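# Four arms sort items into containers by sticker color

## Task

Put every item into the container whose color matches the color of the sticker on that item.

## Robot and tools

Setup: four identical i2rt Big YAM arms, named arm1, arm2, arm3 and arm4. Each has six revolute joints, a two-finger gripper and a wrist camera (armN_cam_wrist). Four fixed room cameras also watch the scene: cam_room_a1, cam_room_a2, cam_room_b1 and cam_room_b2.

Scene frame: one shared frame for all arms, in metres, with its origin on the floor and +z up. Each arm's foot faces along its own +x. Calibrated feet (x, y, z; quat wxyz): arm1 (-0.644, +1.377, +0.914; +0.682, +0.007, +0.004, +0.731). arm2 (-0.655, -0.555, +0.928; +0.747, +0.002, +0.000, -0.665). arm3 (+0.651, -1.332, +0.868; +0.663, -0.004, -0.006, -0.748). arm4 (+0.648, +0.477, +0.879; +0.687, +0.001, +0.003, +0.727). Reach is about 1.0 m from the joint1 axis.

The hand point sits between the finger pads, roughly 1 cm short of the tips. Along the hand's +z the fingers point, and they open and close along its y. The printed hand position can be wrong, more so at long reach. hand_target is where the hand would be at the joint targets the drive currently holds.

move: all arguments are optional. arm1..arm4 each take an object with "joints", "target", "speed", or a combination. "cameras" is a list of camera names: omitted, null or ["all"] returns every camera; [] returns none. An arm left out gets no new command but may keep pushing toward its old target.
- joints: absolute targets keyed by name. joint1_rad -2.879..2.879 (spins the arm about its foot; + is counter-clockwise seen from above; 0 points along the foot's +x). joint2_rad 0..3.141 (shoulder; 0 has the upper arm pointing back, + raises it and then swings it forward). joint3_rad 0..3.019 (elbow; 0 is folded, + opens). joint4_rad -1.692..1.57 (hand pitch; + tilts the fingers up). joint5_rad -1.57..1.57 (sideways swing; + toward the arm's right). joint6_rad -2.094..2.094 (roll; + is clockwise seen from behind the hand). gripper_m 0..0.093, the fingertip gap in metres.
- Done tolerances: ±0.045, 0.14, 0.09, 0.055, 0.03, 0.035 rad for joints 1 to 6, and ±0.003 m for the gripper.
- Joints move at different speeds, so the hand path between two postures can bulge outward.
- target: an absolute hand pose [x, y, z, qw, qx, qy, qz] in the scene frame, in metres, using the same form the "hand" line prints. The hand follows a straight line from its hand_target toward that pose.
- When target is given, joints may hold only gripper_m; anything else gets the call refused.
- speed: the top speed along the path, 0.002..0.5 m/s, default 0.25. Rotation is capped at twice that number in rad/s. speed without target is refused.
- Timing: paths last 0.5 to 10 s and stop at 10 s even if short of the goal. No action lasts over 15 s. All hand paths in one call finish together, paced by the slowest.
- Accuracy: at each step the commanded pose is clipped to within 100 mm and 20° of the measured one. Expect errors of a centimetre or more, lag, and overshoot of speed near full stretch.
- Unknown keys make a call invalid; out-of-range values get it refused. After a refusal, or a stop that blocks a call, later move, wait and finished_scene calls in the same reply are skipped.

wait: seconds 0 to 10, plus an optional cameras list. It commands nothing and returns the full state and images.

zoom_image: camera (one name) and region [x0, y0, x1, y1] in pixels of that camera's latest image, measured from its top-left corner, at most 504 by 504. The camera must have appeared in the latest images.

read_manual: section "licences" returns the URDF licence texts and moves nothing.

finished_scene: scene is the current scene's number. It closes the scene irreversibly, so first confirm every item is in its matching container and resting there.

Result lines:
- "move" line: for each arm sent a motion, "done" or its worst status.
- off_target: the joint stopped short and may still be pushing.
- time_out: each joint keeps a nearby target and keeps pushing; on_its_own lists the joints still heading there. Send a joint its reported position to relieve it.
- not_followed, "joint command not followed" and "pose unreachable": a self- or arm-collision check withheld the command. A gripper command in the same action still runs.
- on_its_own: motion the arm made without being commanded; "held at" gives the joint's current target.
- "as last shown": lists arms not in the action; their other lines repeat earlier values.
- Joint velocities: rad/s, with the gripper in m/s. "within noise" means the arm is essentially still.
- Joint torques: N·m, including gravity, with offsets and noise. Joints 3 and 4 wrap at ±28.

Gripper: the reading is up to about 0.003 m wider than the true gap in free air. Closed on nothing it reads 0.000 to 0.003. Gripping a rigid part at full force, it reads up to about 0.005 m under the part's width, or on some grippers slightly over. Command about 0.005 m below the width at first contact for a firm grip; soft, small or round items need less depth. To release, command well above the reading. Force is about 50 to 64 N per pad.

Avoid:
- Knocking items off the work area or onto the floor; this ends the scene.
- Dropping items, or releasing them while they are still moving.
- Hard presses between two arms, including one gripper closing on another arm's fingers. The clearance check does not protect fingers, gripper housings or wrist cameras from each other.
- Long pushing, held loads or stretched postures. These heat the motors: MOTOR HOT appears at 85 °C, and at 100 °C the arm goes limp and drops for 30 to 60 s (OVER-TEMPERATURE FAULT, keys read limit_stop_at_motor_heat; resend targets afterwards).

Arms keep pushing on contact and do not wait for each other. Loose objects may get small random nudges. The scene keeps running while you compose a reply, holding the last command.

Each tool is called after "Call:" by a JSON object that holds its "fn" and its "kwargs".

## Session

Call:
{"fn": "move", "kwargs": {}}

Scene clock: 0.00 s.
Joint torques (N m): no reading
Motor temperatures (°C): arm1=[20 23 28 23 21 21 21] | arm2=[23 24 27 22 22 20 23] | arm3=[24 23 24 23 24 23 23] | arm4=[22 22 24 22 24 21 24]
Heat: arm1: hottest joint3_rad 28 °C; arm2: hottest joint3_rad 27 °C; arm3: hottest joint1_rad 24 °C; arm4: hottest joint3_rad 24 °C.
Joint velocities: within noise
arm1.joint_positions: joint1_rad=+0.263 joint2_rad=+0.541 joint3_rad=+1.448 joint4_rad=-1.274 joint5_rad=+0.156 joint6_rad=+0.460 gripper_m=+0.09396
arm1.joint_status: not commanded
arm1.hand: x=-0.6722 y=+1.5689 z=+1.5123 quat_wxyz=(-0.269, +0.505, -0.648, -0.503) (m; scene frame)
arm1.hand_target: x=-0.6707 y=+1.5650 z=+1.5243 quat_wxyz=(-0.273, +0.499, -0.642, -0.514) (m; scene frame)
arm1.hand_status: not commanded
arm2.joint_positions: joint1_rad=+0.198 joint2_rad=+0.259 joint3_rad=+1.632 joint4_rad=-1.245 joint5_rad=-0.167 joint6_rad=+0.724 gripper_m=+0.09396
arm2.joint_status: not commanded
arm2.hand: x=-0.6328 y=-0.5393 z=+1.6268 quat_wxyz=(-0.736, -0.518, -0.413, +0.142) (m; scene frame)
arm2.hand_target: x=-0.6348 y=-0.5332 z=+1.6300 quat_wxyz=(-0.741, -0.512, -0.410, +0.144) (m; scene frame)
arm2.hand_status: not commanded
arm3.joint_positions: joint1_rad=-0.202 joint2_rad=+0.522 joint3_rad=+1.369 joint4_rad=-1.376 joint5_rad=-0.141 joint6_rad=+0.009 gripper_m=+0.09396
arm3.joint_status: not commanded
arm3.hand: x=+0.6122 y=-1.5130 z=+1.4112 quat_wxyz=(-0.346, -0.682, -0.528, +0.369) (m; scene frame)
arm3.hand_target: x=+0.6130 y=-1.5103 z=+1.4212 quat_wxyz=(-0.352, -0.676, -0.525, +0.378) (m; scene frame)
arm3.hand_status: not commanded
arm4.joint_positions: joint1_rad=+0.128 joint2_rad=+0.492 joint3_rad=+1.422 joint4_rad=-1.388 joint5_rad=-0.180 joint6_rad=-0.624 gripper_m=+0.09396
arm4.joint_status: not commanded
arm4.hand: x=+0.5903 y=+0.6373 z=+1.4468 quat_wxyz=(-0.401, +0.802, -0.272, -0.348) (m; scene frame)
arm4.hand_target: x=+0.5910 y=+0.6334 z=+1.4564 quat_wxyz=(-0.410, +0.797, -0.269, -0.353) (m; scene frame)
arm4.hand_status: not commanded
pictures: arm1_cam_wrist, arm2_cam_wrist, arm3_cam_wrist, arm4_cam_wrist, cam_room_a1, cam_room_a2, cam_room_b1, cam_room_b2
Images, in order (width x height): arm1_cam_wrist 672x504, arm2_cam_wrist 672x504, arm3_cam_wrist 672x504, arm4_cam_wrist 672x504, cam_room_a1 672x504, cam_room_a2 672x504, cam_room_b1 672x504, cam_room_b2 672x504.

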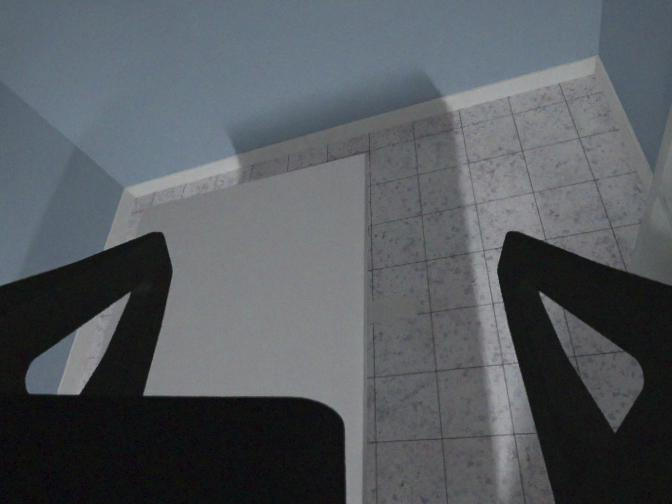

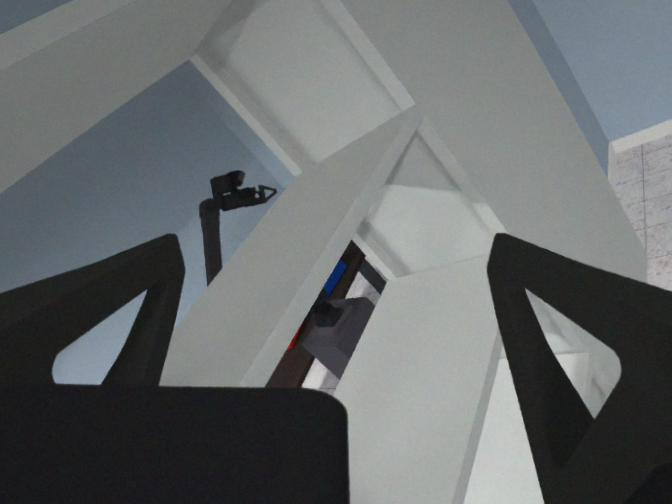

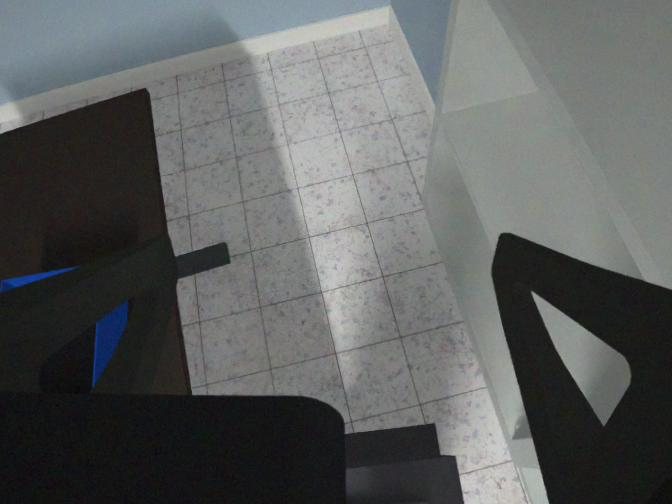

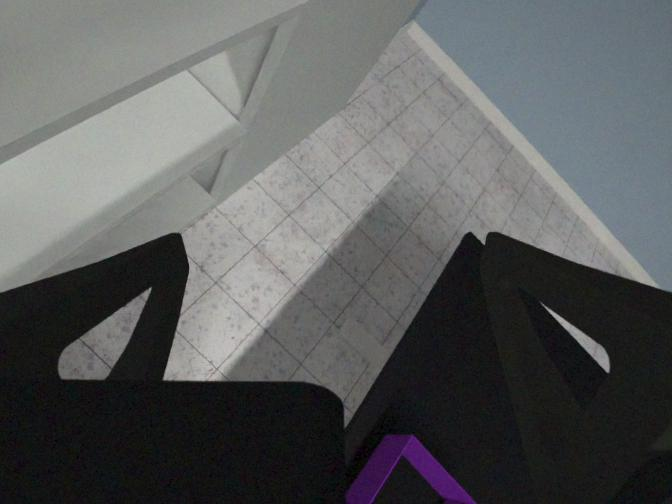

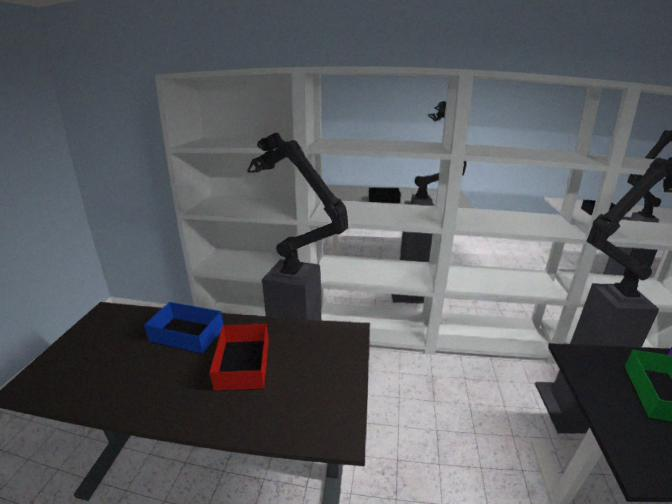

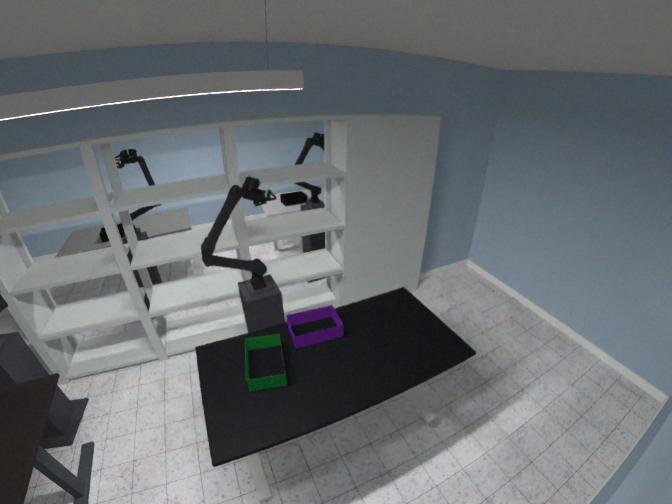

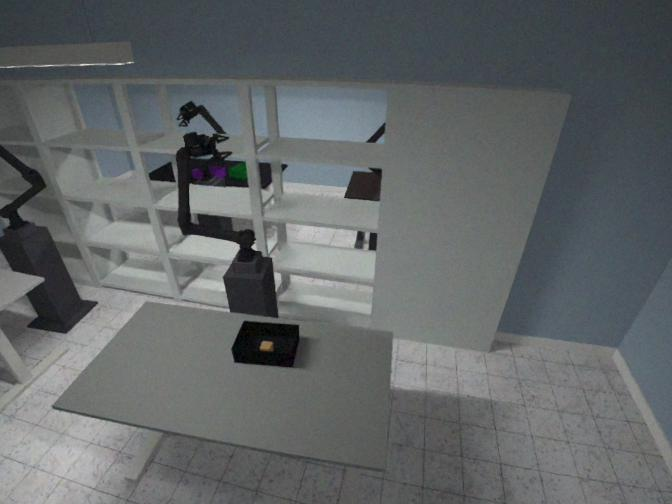

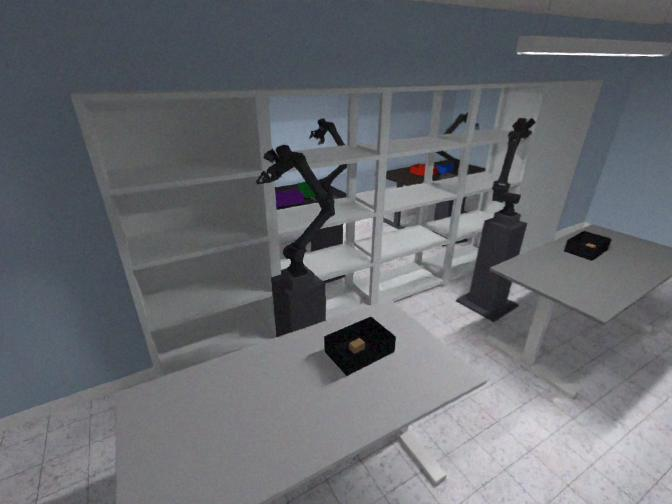

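Call:
{"fn": "move", "kwargs": {"arm1": {"joints": {"joint1_rad": 1.53, "joint2_rad": 1.2, "joint3_rad": 1.6, "joint4_rad": -1.1, "joint5_rad": 0, "joint6_rad": 0, "gripper_m": 0.092}}, "arm2": {"joints": {"joint1_rad": -1.53, "joint2_rad": 1.2, "joint3_rad": 1.6, "joint4_rad": -1.1, "joint5_rad": 0, "joint6_rad": 0, "gripper_m": 0.092}}, "arm3": {"joints": {"joint1_rad": 1.515, "joint2_rad": 1.2, "joint3_rad": 1.6, "joint4_rad": -1.1, "joint5_rad": 0, "joint6_rad": 0, "gripper_m": 0.092}}, "arm4": {"joints": {"joint1_rad": -1.533, "joint2_rad": 1.2, "joint3_rad": 1.6, "joint4_rad": -1.1, "joint5_rad": 0, "joint6_rad": 0, "gripper_m": 0.092}}, "cameras": ["arm1_cam_wrist", "arm2_cam_wrist", "arm3_cam_wrist", "arm4_cam_wrist"]}}

Scene clock: 9.33 s.
Joint torques (N m): arm1=[-1.9 -6.12 14.43 1.89 0.11 -0.04] | arm2=[0.91 -11.28 12.85 2.55 -0.02 -0.08] | arm3=[1.49 -9 11.22 1.76 0.11 -0.11] | arm4=[0.56 -9.58 11.47 1.51 0.05 0.16]
Motor temperatures (°C): arm1=[20 23 29 23 21 21 21] | arm2=[23 24 28 22 22 20 23] | arm3=[24 23 25 23 24 23 23] | arm4=[22 22 25 22 24 21 24]
Heat: arm1: hottest joint3_rad 29 °C; arm2: hottest joint3_rad 28 °C; arm3: hottest joint3_rad 25 °C; arm4: hottest joint3_rad 25 °C.
move: arm1 done; arm2 done; arm3 done; arm4 done
Joint velocities: within noise
arm1.joint_positions: joint1_rad=+1.529 joint2_rad=+1.198 joint3_rad=+1.564 joint4_rad=-1.109 joint5_rad=-0.002 joint6_rad=+0.007 gripper_m=+0.09206
arm1.joint_status: all done
arm1.hand: x=-1.1208 y=+1.3632 z=+1.4000 quat_wxyz=(+0.006, +0.912, +0.010, -0.409) (m; scene frame)
arm1.hand_target: x=-1.1236 y=+1.3629 z=+1.4199 quat_wxyz=(+0.005, +0.903, +0.013, -0.429) (m; scene frame)
arm1.hand_status: not commanded
arm2.joint_positions: joint1_rad=-1.531 joint2_rad=+1.208 joint3_rad=+1.582 joint4_rad=-1.107 joint5_rad=+0.000 joint6_rad=+0.015 gripper_m=+0.09209
arm2.joint_status: all done
arm2.hand: x=-1.1392 y=-0.6328 z=+1.4108 quat_wxyz=(-0.033, -0.912, -0.065, +0.404) (m; scene frame)
arm2.hand_target: x=-1.1379 y=-0.6331 z=+1.4253 quat_wxyz=(-0.032, -0.904, -0.072, +0.419) (m; scene frame)
arm2.hand_status: not commanded
arm3.joint_positions: joint1_rad=+1.510 joint2_rad=+1.193 joint3_rad=+1.579 joint4_rad=-1.106 joint5_rad=-0.002 joint6_rad=+0.006 gripper_m=+0.09206
arm3.joint_status: all done
arm3.hand: x=+1.1265 y=-1.4122 z=+1.3586 quat_wxyz=(-0.413, -0.082, -0.906, +0.041) (m; scene frame)
arm3.hand_target: x=+1.1305 y=-1.4109 z=+1.3674 quat_wxyz=(-0.421, -0.077, -0.903, +0.043) (m; scene frame)
arm3.hand_status: not commanded
arm4.joint_positions: joint1_rad=-1.535 joint2_rad=+1.196 joint3_rad=+1.566 joint4_rad=-1.109 joint5_rad=+0.001 joint6_rad=-0.012 gripper_m=+0.09212
arm4.joint_status: all done
arm4.hand: x=+1.1326 y=+0.5229 z=+1.3566 quat_wxyz=(-0.401, +0.048, -0.915, -0.014) (m; scene frame)
arm4.hand_target: x=+1.1360 y=+0.5245 z=+1.3750 quat_wxyz=(-0.419, +0.043, -0.907, -0.018) (m; scene frame)
arm4.hand_status: not commanded
pictures: arm1_cam_wrist, arm2_cam_wrist, arm3_cam_wrist, arm4_cam_wrist
Images, in order (width x height): arm1_cam_wrist 672x504, arm2_cam_wrist 672x504, arm3_cam_wrist 672x504, arm4_cam_wrist 672x504.

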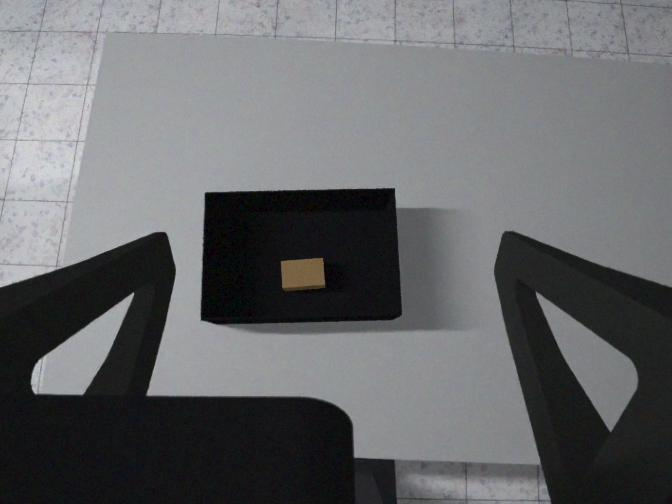

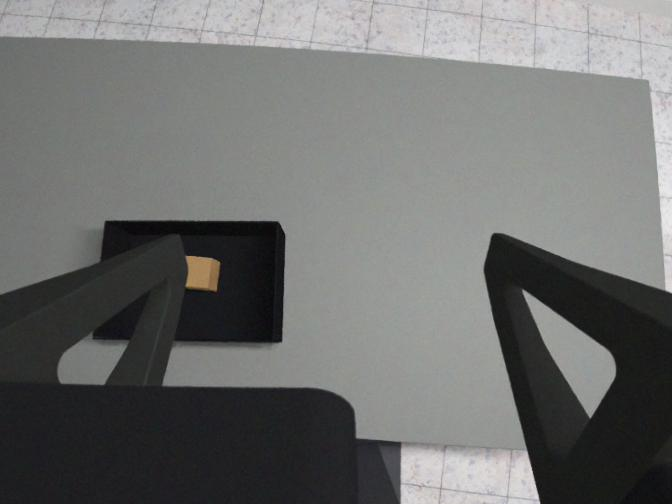

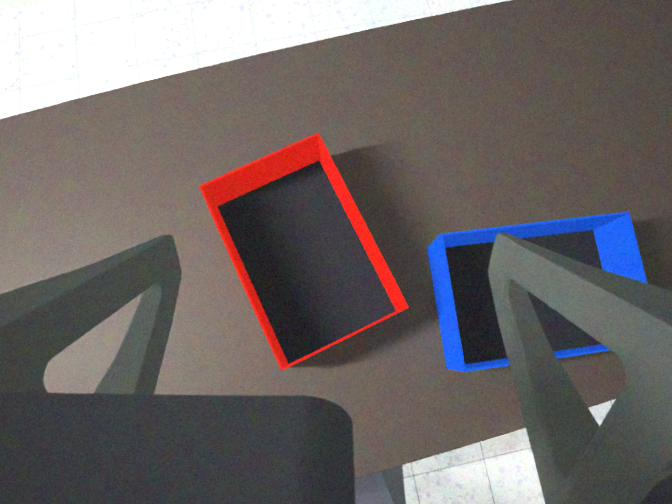

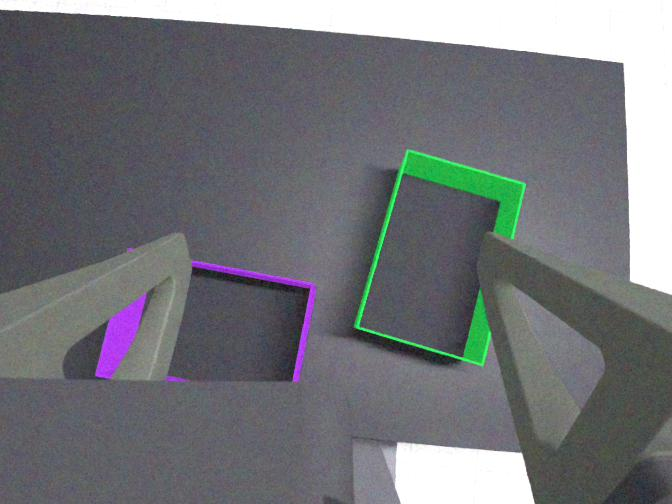

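Call:
{"fn": "zoom_image", "kwargs": {"camera": "arm1_cam_wrist", "region": [250, 230, 370, 320]}}

Call:
{"fn": "zoom_image", "kwargs": {"camera": "arm2_cam_wrist", "region": [150, 230, 270, 320]}}

Scaled by 4.200.

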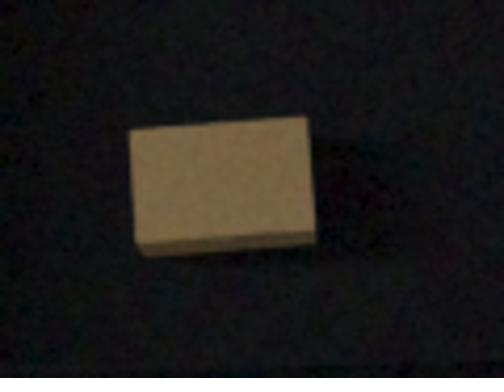

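Scaled by 4.200.

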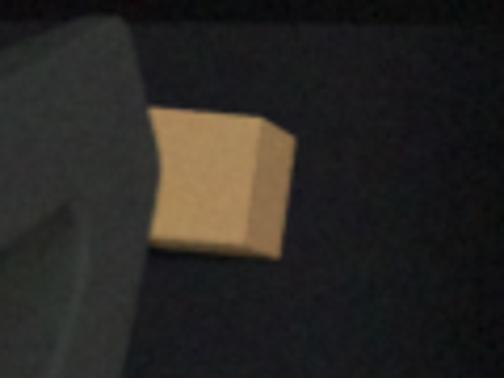

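Call:
{"fn": "move", "kwargs": {"arm2": {"joints": {"joint1_rad": -1.3}}, "cameras": ["arm2_cam_wrist", "cam_room_b1", "cam_room_b2", "cam_room_a1", "cam_room_a2"]}}

Call:
{"fn": "zoom_image", "kwargs": {"camera": "cam_room_b1", "region": [220, 310, 310, 380]}}

Call:
{"fn": "zoom_image", "kwargs": {"camera": "cam_room_b2", "region": [310, 310, 410, 385]}}

Call:
{"fn": "zoom_image", "kwargs": {"camera": "cam_room_b2", "region": [550, 220, 630, 270]}}

Call:
{"fn": "zoom_image", "kwargs": {"camera": "arm2_cam_wrist", "region": [200, 200, 400, 350]}}

Scene clock: 18.30 s.
Joint torques (N m): arm1=[-2.26 -5.48 14.42 1.99 0.06 -0.02] | arm2=[0.09 -11.16 12.88 2.54 0.01 -0.08] | arm3=[1.44 -8.82 11.22 1.78 0.11 -0.1] | arm4=[1.03 -9.64 11.4 1.5 0.06 0.17]
Motor temperatures (°C): arm1=[20 23 32 23 21 21 21] | arm2=[23 24 30 22 22 20 23] | arm3=[24 23 26 23 24 23 23] | arm4=[22 22 29 22 24 21 24]
Heat: arm1: hottest joint3_rad 32 °C; arm2: hottest joint3_rad 30 °C; arm3: hottest joint3_rad 26 °C; arm4: hottest joint3_rad 29 °C.
move: arm2 done
Joint velocities: within noise
arm1, arm3, arm4: as last shown
arm2.joint_positions: joint1_rad=-1.291 joint2_rad=+1.208 joint3_rad=+1.582 joint4_rad=-1.107 joint5_rad=-0.001 joint6_rad=+0.013 gripper_m=+0.09209
arm2.joint_status: all done
arm2.hand: x=-1.1072 y=-0.7456 z=+1.4105 quat_wxyz=(-0.082, -0.897, -0.175, +0.397) (m; scene frame)
arm2.hand_target: x=-1.1078 y=-0.7410 z=+1.4250 quat_wxyz=(-0.080, -0.890, -0.175, +0.413) (m; scene frame)
arm2.hand_status: not commanded
pictures: arm2_cam_wrist, cam_room_a1, cam_room_a2, cam_room_b1, cam_room_b2
Images, in order (width x height): arm2_cam_wrist 672x504, cam_room_a1 672x504, cam_room_a2 672x504, cam_room_b1 672x504, cam_room_b2 672x504.

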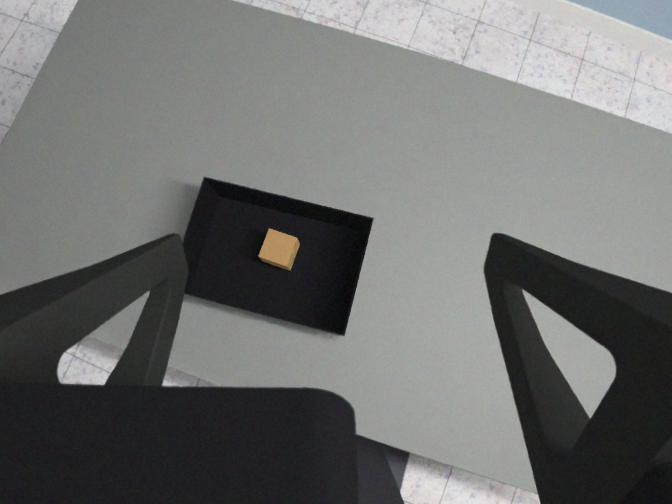

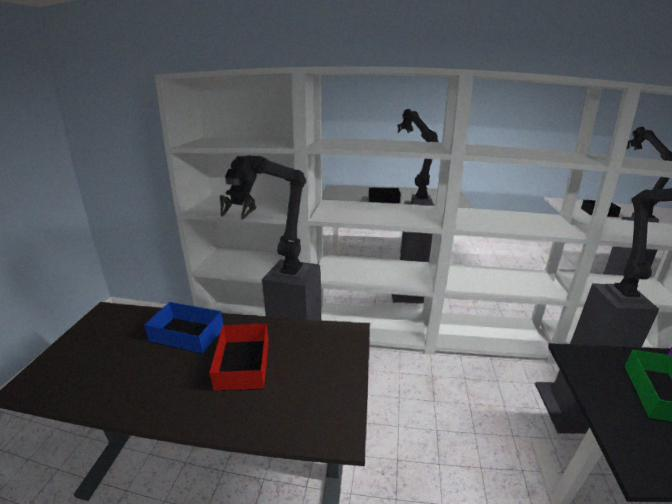

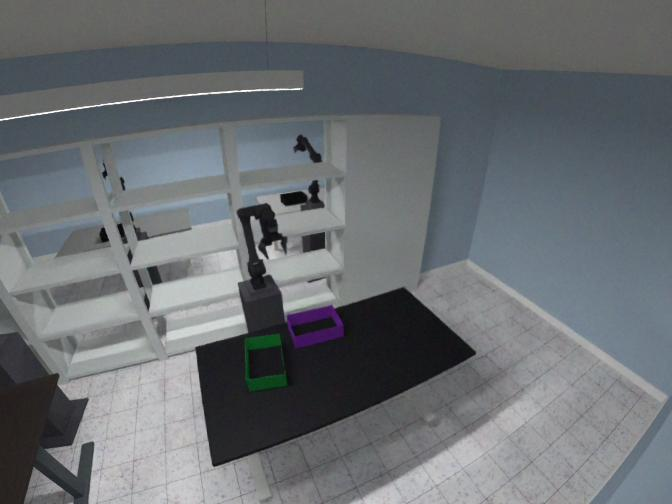

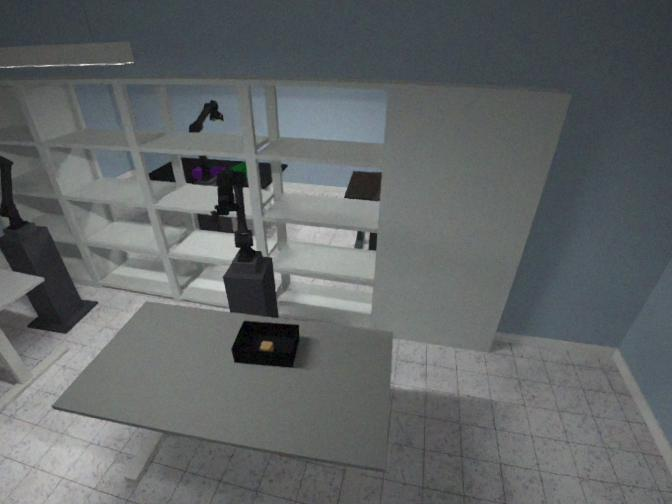

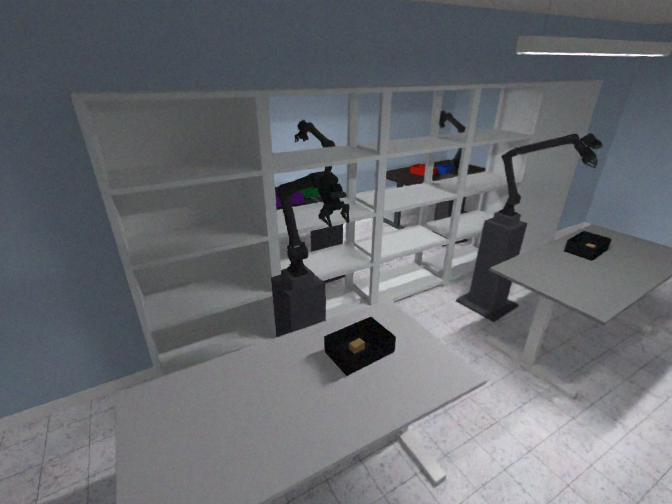

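Scaled by 5.600.

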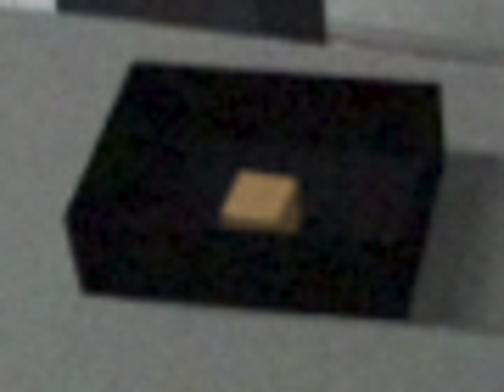

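Scaled by 5.040.

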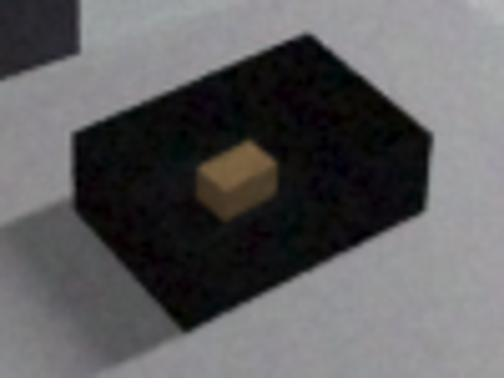

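Scaled by 6.300.

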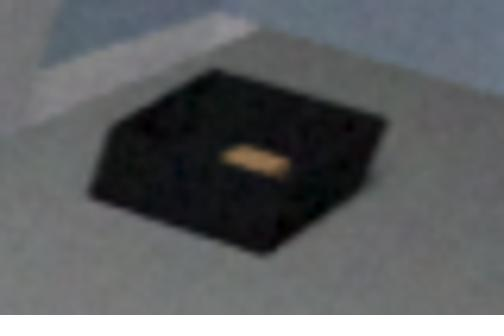

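Scaled by 2.520.

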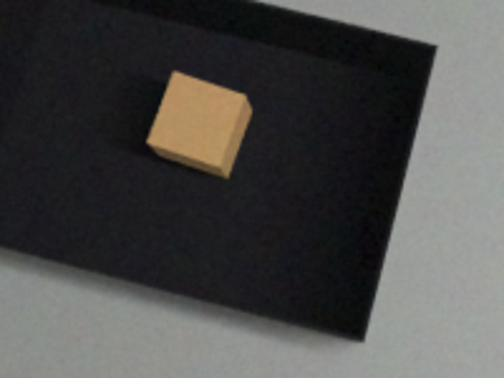

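Call:
{"fn": "move", "kwargs": {"arm1": {"target": [-1.228, 1.307, 1.0, -0.0104, -0.9751, -0.0469, 0.2162], "speed": 0.2}, "arm2": {"target": [-1.2065, -0.888, 1.0, -0.0081, -0.9756, -0.0366, 0.2163], "speed": 0.2}, "cameras": ["arm1_cam_wrist", "arm2_cam_wrist"]}}

Scene clock: 66.13 s.
Joint torques (N m): arm1=[-0.97 -14.1 11.62 1.72 0.03 0.11] | arm2=[1.26 -18.9 14.38 1.96 0.38 0.21] | arm3=[1.32 -8.88 11.22 1.76 0.12 -0.11] | arm4=[0.44 -8.88 11.44 1.55 0.03 0.15]
Motor temperatures (°C): arm1=[20 23 37 23 21 21 21] | arm2=[23 25 35 22 22 20 23] | arm3=[24 23 28 23 24 23 23] | arm4=[22 23 38 22 24 21 24]
Heat: arm1: hottest joint3_rad 37 °C; arm2: hottest joint3_rad 35 °C; arm3: hottest joint3_rad 28 °C; arm4: hottest joint3_rad 38 °C.
move: arm1 off_target; arm2 off_target
Joint velocities: within noise
arm1.joint_positions: joint1_rad=+1.614 joint2_rad=+1.756 joint3_rad=+1.214 joint4_rad=-0.647 joint5_rad=+0.008 joint6_rad=+0.017 gripper_m=+0.09206
arm1.joint_status: not commanded
arm1.hand: x=-1.2164 y=+1.3147 z=+0.9877 quat_wxyz=(+0.007, +0.979, +0.046, -0.197) (m; scene frame)
arm1.hand_target: x=-1.2276 y=+1.3070 z=+1.0004 quat_wxyz=(+0.011, +0.975, +0.047, -0.216) (m; scene frame)
arm1.hand_status: off_target (0.019 m and 2.3 deg from the pose sent, 0.418 m and 23.7 deg at the start)
arm2.joint_positions: joint1_rad=-1.096 joint2_rad=+1.882 joint3_rad=+1.386 joint4_rad=-0.740 joint5_rad=+0.208 joint6_rad=+0.469 gripper_m=+0.09209
arm2.joint_status: not commanded
arm2.hand: x=-1.1879 y=-0.8706 z=+0.9858 quat_wxyz=(+0.006, -0.980, -0.044, +0.194) (m; scene frame)
arm2.hand_target: x=-1.2052 y=-0.8874 z=+1.0007 quat_wxyz=(-0.009, -0.976, -0.037, +0.216) (m; scene frame)
arm2.hand_status: off_target (0.029 m and 3.2 deg from the pose sent, 0.446 m and 28.9 deg at the start)
arm3, arm4: as last shown
pictures: arm1_cam_wrist, arm2_cam_wrist
Images, in order (width x height): arm1_cam_wrist 672x504, arm2_cam_wrist 672x504.

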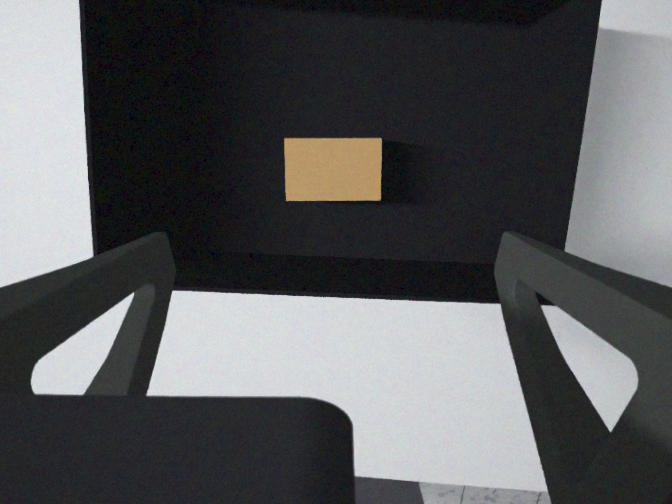

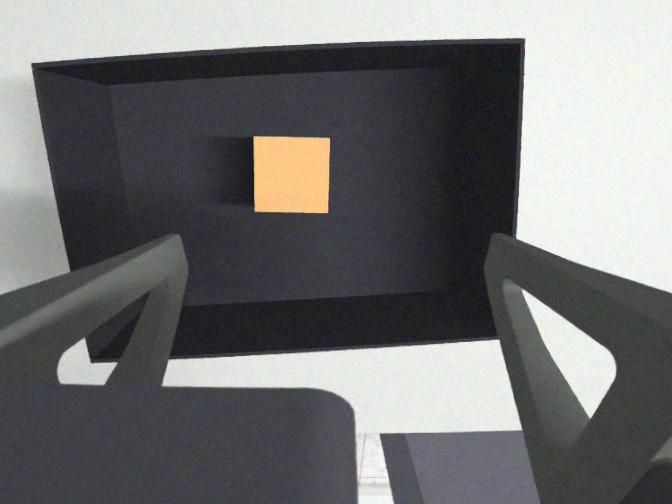

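Call:
{"fn": "move", "kwargs": {"arm1": {"target": [-1.236, 1.305, 0.88, -0.0104, -0.9751, -0.0469, 0.2162], "speed": 0.12}, "arm2": {"target": [-1.208, -0.917, 0.88, -0.0081, -0.9756, -0.0366, 0.2163], "speed": 0.12}, "cameras": ["arm1_cam_wrist", "arm2_cam_wrist"]}}

Scene clock: 78.80 s.
Joint torques (N m): arm1=[-0.85 -13.86 8.51 1.92 0.01 0.14] | arm2=[1.44 -19.49 11.89 2.11 0.39 0.21] | arm3=[1.44 -9.05 11.29 1.73 0.12 -0.1] | arm4=[1.03 -9.35 11.49 1.48 0.06 0.16]
Motor temperatures (°C): arm1=[20 24 36 23 21 21 21] | arm2=[23 25 36 22 22 20 23] | arm3=[24 23 28 23 24 23 23] | arm4=[22 23 39 22 24 21 24]
Heat: arm1: hottest joint3_rad 36 °C; arm2: hottest joint3_rad 36 °C; arm3: hottest joint3_rad 28 °C; arm4: hottest joint3_rad 39 °C.
move: arm1 done; arm2 off_target
Joint velocities: within noise
arm1.joint_positions: joint1_rad=+1.615 joint2_rad=+1.953 joint3_rad=+1.161 joint4_rad=-0.368 joint5_rad=+0.008 joint6_rad=+0.020 gripper_m=+0.09206
arm1.joint_status: not commanded
arm1.hand: x=-1.2330 y=+1.3124 z=+0.8819 quat_wxyz=(+0.008, +0.976, +0.045, -0.211) (m; scene frame)
arm1.hand_target: x=-1.2358 y=+1.3051 z=+0.8799 quat_wxyz=(+0.010, +0.975, +0.047, -0.216) (m; scene frame)
arm1.hand_status: done (0.008 m and 0.7 deg from the pose sent, 0.110 m and 2.3 deg at the start)
arm2.joint_positions: joint1_rad=-1.058 joint2_rad=+2.083 joint3_rad=+1.386 joint4_rad=-0.522 joint5_rad=+0.222 joint6_rad=+0.506 gripper_m=+0.09209
arm2.joint_status: not commanded
arm2.hand: x=-1.1970 y=-0.9028 z=+0.8812 quat_wxyz=(+0.000, -0.978, -0.042, +0.205) (m; scene frame)
arm2.hand_target: x=-1.2074 y=-0.9167 z=+0.8805 quat_wxyz=(-0.008, -0.976, -0.037, +0.216) (m; scene frame)
arm2.hand_status: off_target (0.018 m and 1.8 deg from the pose sent, 0.117 m and 3.2 deg at the start)
arm3, arm4: as last shown
pictures: arm1_cam_wrist, arm2_cam_wrist
Images, in order (width x height): arm1_cam_wrist 672x504, arm2_cam_wrist 672x504.

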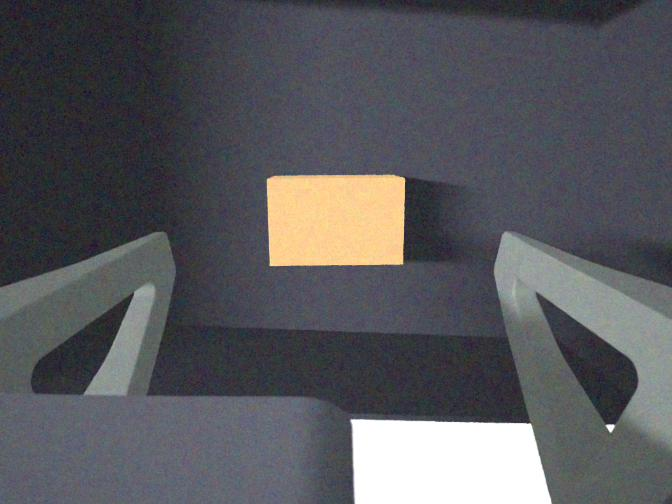

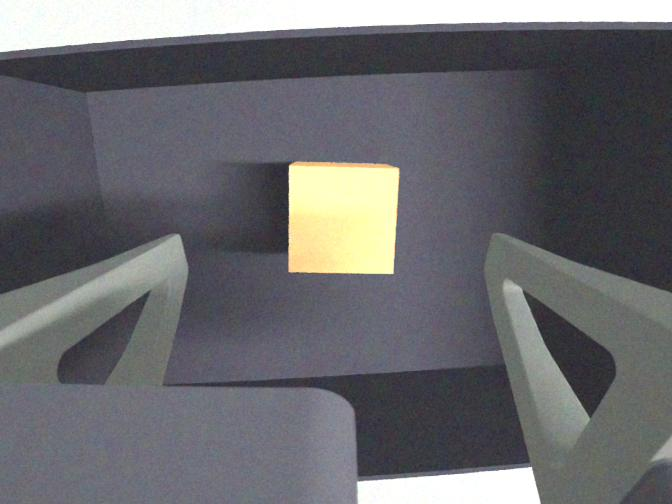

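Call:
{"fn": "move", "kwargs": {"arm1": {"target": [-1.23, 1.306, 0.795, -0.0104, -0.9751, -0.0469, 0.2162], "speed": 0.1}, "arm2": {"target": [-1.2025, -0.912, 0.795, -0.0081, -0.9756, -0.0366, 0.2163], "speed": 0.1}, "cameras": ["arm1_cam_wrist", "arm2_cam_wrist"]}}

Scene clock: 93.27 s.
Joint torques (N m): arm1=[-1.03 -14.04 6.57 1.55 0 0.09] | arm2=[1.44 -19.78 8.59 2.17 0.39 0.2] | arm3=[1.55 -9 11.25 1.74 0.11 -0.11] | arm4=[1.14 -9.17 11.49 1.47 0.07 0.15]
Motor temperatures (°C): arm1=[20 24 35 23 21 21 21] | arm2=[23 26 35 22 22 20 23] | arm3=[24 23 29 23 24 23 23] | arm4=[22 23 40 22 24 21 24]
Heat: arm1: hottest joint3_rad 35 °C; arm2: hottest joint3_rad 35 °C; arm3: hottest joint3_rad 29 °C; arm4: hottest joint3_rad 40 °C.
move: arm1 done; arm2 off_target
Joint velocities: within noise
arm1.joint_positions: joint1_rad=+1.615 joint2_rad=+2.117 joint3_rad=+1.135 joint4_rad=-0.174 joint5_rad=+0.008 joint6_rad=+0.020 gripper_m=+0.09206
arm1.joint_status: not commanded
arm1.hand: x=-1.2301 y=+1.3131 z=+0.7993 quat_wxyz=(+0.008, +0.976, +0.045, -0.214) (m; scene frame)
arm1.hand_target: x=-1.2298 y=+1.3062 z=+0.7951 quat_wxyz=(+0.010, +0.975, +0.047, -0.216) (m; scene frame)
arm1.hand_status: done (0.008 m and 0.5 deg from the pose sent, 0.087 m and 0.7 deg at the start)
arm2.joint_positions: joint1_rad=-1.058 joint2_rad=+2.220 joint3_rad=+1.386 joint4_rad=-0.352 joint5_rad=+0.222 joint6_rad=+0.506 gripper_m=+0.09209
arm2.joint_status: not commanded
arm2.hand: x=-1.2044 y=-0.9081 z=+0.8099 quat_wxyz=(-0.009, -0.975, -0.040, +0.218) (m; scene frame)
arm2.hand_target: x=-1.2021 y=-0.9117 z=+0.7953 quat_wxyz=(-0.008, -0.976, -0.037, +0.216) (m; scene frame)
arm2.hand_status: off_target (0.016 m and 0.4 deg from the pose sent, 0.087 m and 1.8 deg at the start)
arm3, arm4: as last shown
pictures: arm1_cam_wrist, arm2_cam_wrist
Images, in order (width x height): arm1_cam_wrist 672x504, arm2_cam_wrist 672x504.

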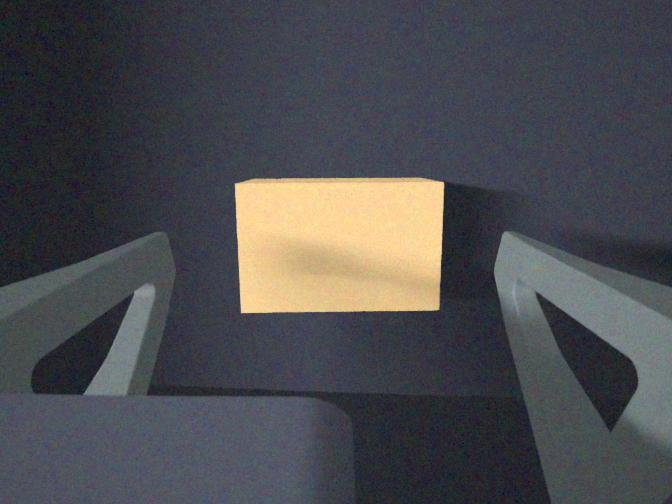

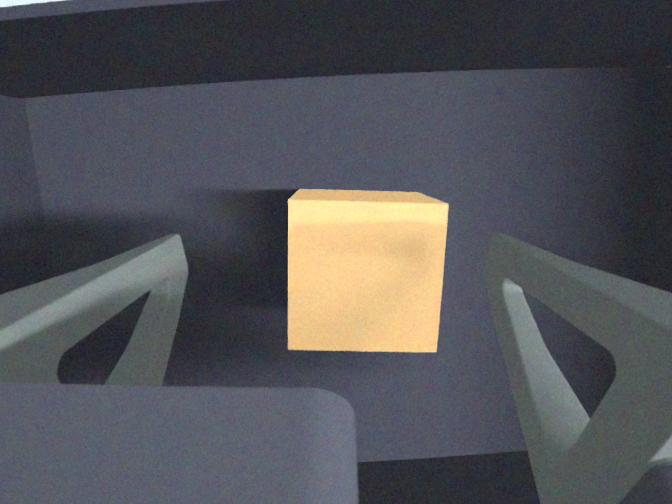

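Call:
{"fn": "move", "kwargs": {"arm1": {"target": [-1.227, 1.306, 0.77, -0.0104, -0.9751, -0.0469, 0.2162], "speed": 0.06}, "arm2": {"target": [-1.189, -0.897, 0.79, -0.0081, -0.9756, -0.0366, 0.2163], "speed": 0.06}, "cameras": ["arm1_cam_wrist", "arm2_cam_wrist"]}}

Scene clock: 101.67 s.
Joint torques (N m): arm1=[-0.85 -14.04 6.17 1.73 0.06 0.11] | arm2=[0.79 -21.3 6.83 2.17 0.26 0.14] | arm3=[1.38 -8.94 11.23 1.78 0.11 -0.11] | arm4=[1.14 -9.17 11.36 1.39 0.05 0.14]
Motor temperatures (°C): arm1=[20 25 34 23 21 21 21] | arm2=[23 26 34 22 22 20 23] | arm3=[24 23 29 23 24 23 23] | arm4=[22 23 40 22 24 21 24]
Heat: arm1: hottest joint3_rad 34 °C; arm2: hottest joint3_rad 34 °C; arm3: hottest joint3_rad 29 °C; arm4: hottest joint3_rad 40 °C.
move: arm1 done; arm2 done
Joint velocities: within noise
arm1.joint_positions: joint1_rad=+1.616 joint2_rad=+2.167 joint3_rad=+1.131 joint4_rad=-0.118 joint5_rad=+0.008 joint6_rad=+0.021 gripper_m=+0.09206
arm1.joint_status: not commanded
arm1.hand: x=-1.2273 y=+1.3129 z=+0.7752 quat_wxyz=(+0.008, +0.976, +0.045, -0.214) (m; scene frame)
arm1.hand_target: x=-1.2269 y=+1.3060 z=+0.7701 quat_wxyz=(+0.010, +0.975, +0.047, -0.216) (m; scene frame)
arm1.hand_status: done (0.009 m and 0.4 deg from the pose sent, 0.030 m and 0.4 deg at the start)
arm2.joint_positions: joint1_rad=-1.058 joint2_rad=+2.220 joint3_rad=+1.334 joint4_rad=-0.303 joint5_rad=+0.222 joint6_rad=+0.506 gripper_m=+0.09209
arm2.joint_status: not commanded
arm2.hand: x=-1.1914 y=-0.8986 z=+0.7966 quat_wxyz=(-0.008, -0.976, -0.040, +0.216) (m; scene frame)
arm2.hand_target: x=-1.1890 y=-0.8970 z=+0.7901 quat_wxyz=(-0.008, -0.976, -0.037, +0.216) (m; scene frame)
arm2.hand_status: done (0.007 m and 0.4 deg from the pose sent, 0.027 m and 0.4 deg at the start)
arm3, arm4: as last shown
pictures: arm1_cam_wrist, arm2_cam_wrist
Images, in order (width x height): arm1_cam_wrist 672x504, arm2_cam_wrist 672x504.

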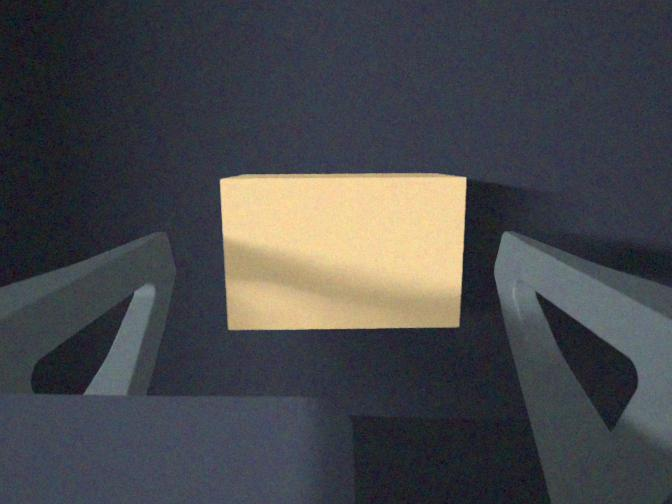

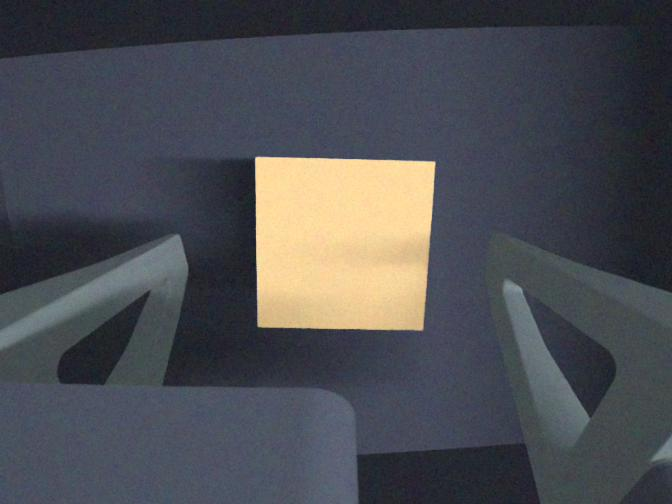

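Call:
{"fn": "move", "kwargs": {"arm1": {"target": [-1.227, 1.307, 0.753, -0.0104, -0.9751, -0.0469, 0.2162], "speed": 0.05}, "arm2": {"target": [-1.189, -0.894, 0.757, -0.0081, -0.9756, -0.0366, 0.2163], "speed": 0.05}, "cameras": ["arm1_cam_wrist", "arm2_cam_wrist"]}}

Scene clock: 107.40 s.
Joint torques (N m): arm1=[-0.91 -14.33 6.48 1.76 0.01 0.08] | arm2=[0.44 -19.55 6.95 2.21 0.2 0.1] | arm3=[1.38 -8.94 11.25 1.74 0.12 -0.11] | arm4=[0.91 -9.88 11.45 1.46 0.04 0.16]
Motor temperatures (°C): arm1=[20 25 34 23 21 21 21] | arm2=[23 26 33 22 22 20 23] | arm3=[24 23 29 23 24 23 23] | arm4=[22 23 41 22 24 21 24]
Heat: arm1: hottest joint3_rad 34 °C; arm2: hottest joint3_rad 33 °C; arm3: hottest joint3_rad 29 °C; arm4: hottest joint3_rad 41 °C.
move: arm1 done; arm2 off_target
Joint velocities: within noise
arm1.joint_positions: joint1_rad=+1.616 joint2_rad=+2.203 joint3_rad=+1.131 joint4_rad=-0.085 joint5_rad=+0.008 joint6_rad=+0.021 gripper_m=+0.09206
arm1.joint_status: not commanded
arm1.hand: x=-1.2246 y=+1.3132 z=+0.7580 quat_wxyz=(+0.008, +0.976, +0.045, -0.213) (m; scene frame)
arm1.hand_target: x=-1.2268 y=+1.3070 z=+0.7531 quat_wxyz=(+0.010, +0.975, +0.047, -0.216) (m; scene frame)
arm1.hand_status: done (0.008 m and 0.5 deg from the pose sent, 0.023 m and 0.4 deg at the start)
arm2.joint_positions: joint1_rad=-1.058 joint2_rad=+2.263 joint3_rad=+1.334 joint4_rad=-0.243 joint5_rad=+0.222 joint6_rad=+0.506 gripper_m=+0.09209
arm2.joint_status: not commanded
arm2.hand: x=-1.1930 y=-0.8997 z=+0.7761 quat_wxyz=(-0.013, -0.974, -0.039, +0.223) (m; scene frame)
arm2.hand_target: x=-1.1885 y=-0.8938 z=+0.7576 quat_wxyz=(-0.008, -0.976, -0.037, +0.216) (m; scene frame)
arm2.hand_status: off_target (0.020 m and 1.0 deg from the pose sent, 0.040 m and 0.4 deg at the start)
arm3, arm4: as last shown
pictures: arm1_cam_wrist, arm2_cam_wrist
Images, in order (width x height): arm1_cam_wrist 672x504, arm2_cam_wrist 672x504.

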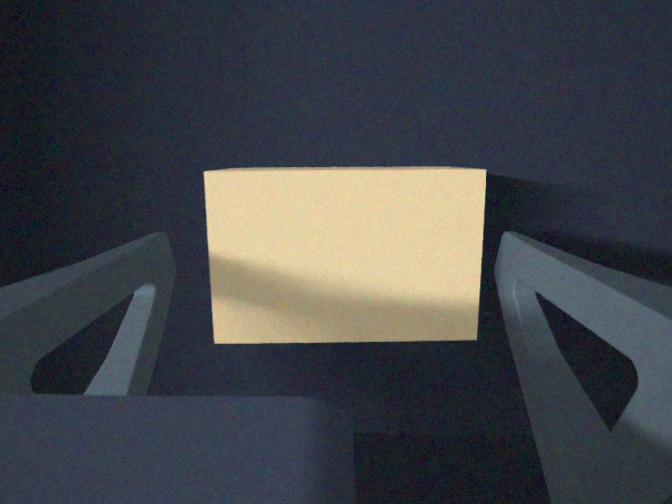

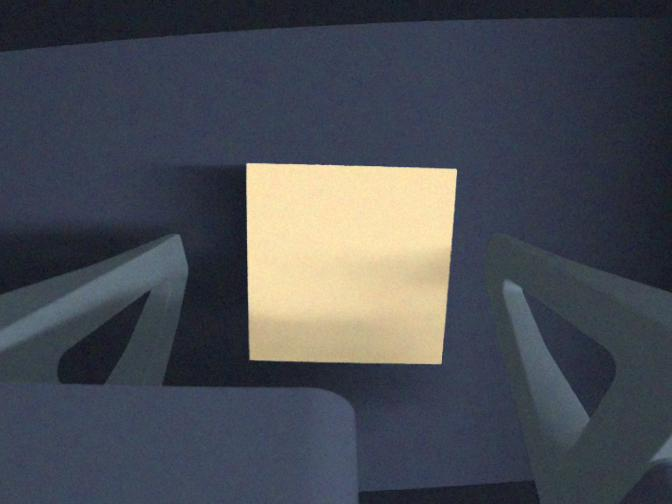

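Call:
{"fn": "move", "kwargs": {"arm1": {"joints": {"gripper_m": 0.078}}, "arm2": {"target": [-1.188, -0.892, 0.749, -0.0081, -0.9756, -0.0366, 0.2163], "speed": 0.05}, "cameras": ["arm1_cam_wrist", "arm2_cam_wrist"]}}

Scene clock: 115.03 s.
Joint torques (N m): arm1=[-0.67 -14.27 6.48 1.57 -0.01 0.09] | arm2=[0.38 -19.08 6.61 2.19 0.17 0.08] | arm3=[1.55 -8.94 11.28 1.77 0.11 -0.11] | arm4=[0.91 -10.17 11.43 1.43 0.05 0.17]
Motor temperatures (°C): arm1=[20 25 34 23 21 21 21] | arm2=[23 26 33 22 22 20 23] | arm3=[24 23 29 23 24 23 23] | arm4=[22 23 41 22 24 21 24]
Heat: arm1: hottest joint3_rad 34 °C; arm2: hottest joint3_rad 33 °C; arm3: hottest joint3_rad 29 °C; arm4: hottest joint3_rad 41 °C.
move: arm1 done; arm2 off_target
Joint velocities: within noise
arm1.joint_positions: joint1_rad=+1.616 joint2_rad=+2.203 joint3_rad=+1.131 joint4_rad=-0.085 joint5_rad=+0.008 joint6_rad=+0.021 gripper_m=+0.07807
arm1.joint_status: all done
arm1.hand: x=-1.2246 y=+1.3132 z=+0.7580 quat_wxyz=(+0.008, +0.976, +0.045, -0.213) (m; scene frame)
arm1.hand_target: x=-1.2268 y=+1.3070 z=+0.7531 quat_wxyz=(+0.010, +0.975, +0.047, -0.216) (m; scene frame)
arm1.hand_status: not commanded
arm2.joint_positions: joint1_rad=-1.058 joint2_rad=+2.271 joint3_rad=+1.334 joint4_rad=-0.226 joint5_rad=+0.222 joint6_rad=+0.506 gripper_m=+0.09209
arm2.joint_status: not commanded
arm2.hand: x=-1.1942 y=-0.9006 z=+0.7723 quat_wxyz=(-0.015, -0.973, -0.038, +0.227) (m; scene frame)
arm2.hand_target: x=-1.1874 y=-0.8917 z=+0.7498 quat_wxyz=(-0.008, -0.976, -0.037, +0.216) (m; scene frame)
arm2.hand_status: off_target (0.026 m and 1.5 deg from the pose sent, 0.029 m and 1.0 deg at the start)
arm3, arm4: as last shown
pictures: arm1_cam_wrist, arm2_cam_wrist
Images, in order (width x height): arm1_cam_wrist 672x504, arm2_cam_wrist 672x504.

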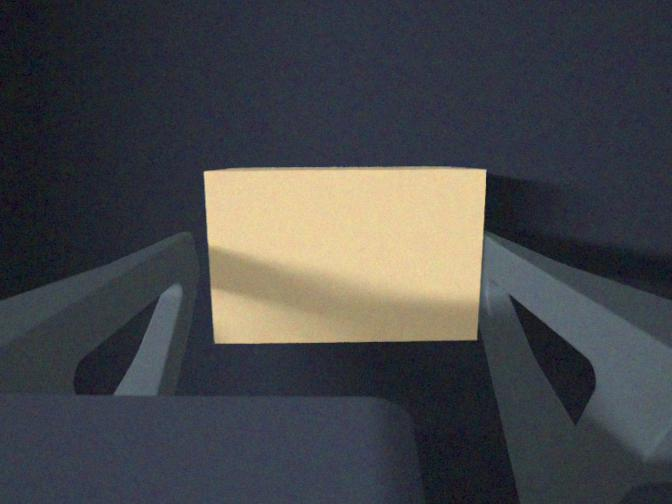

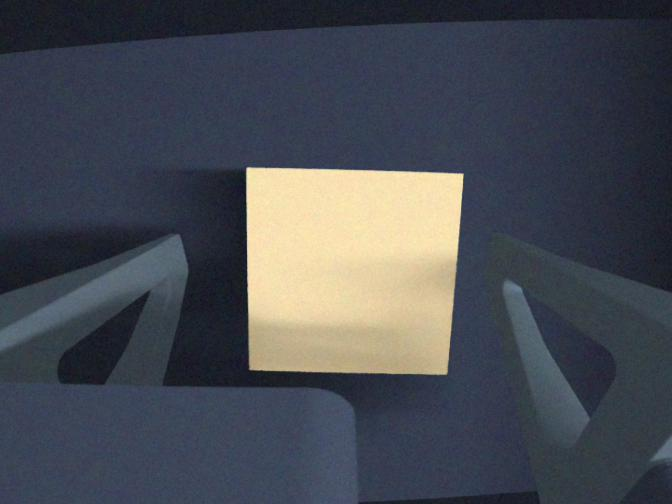

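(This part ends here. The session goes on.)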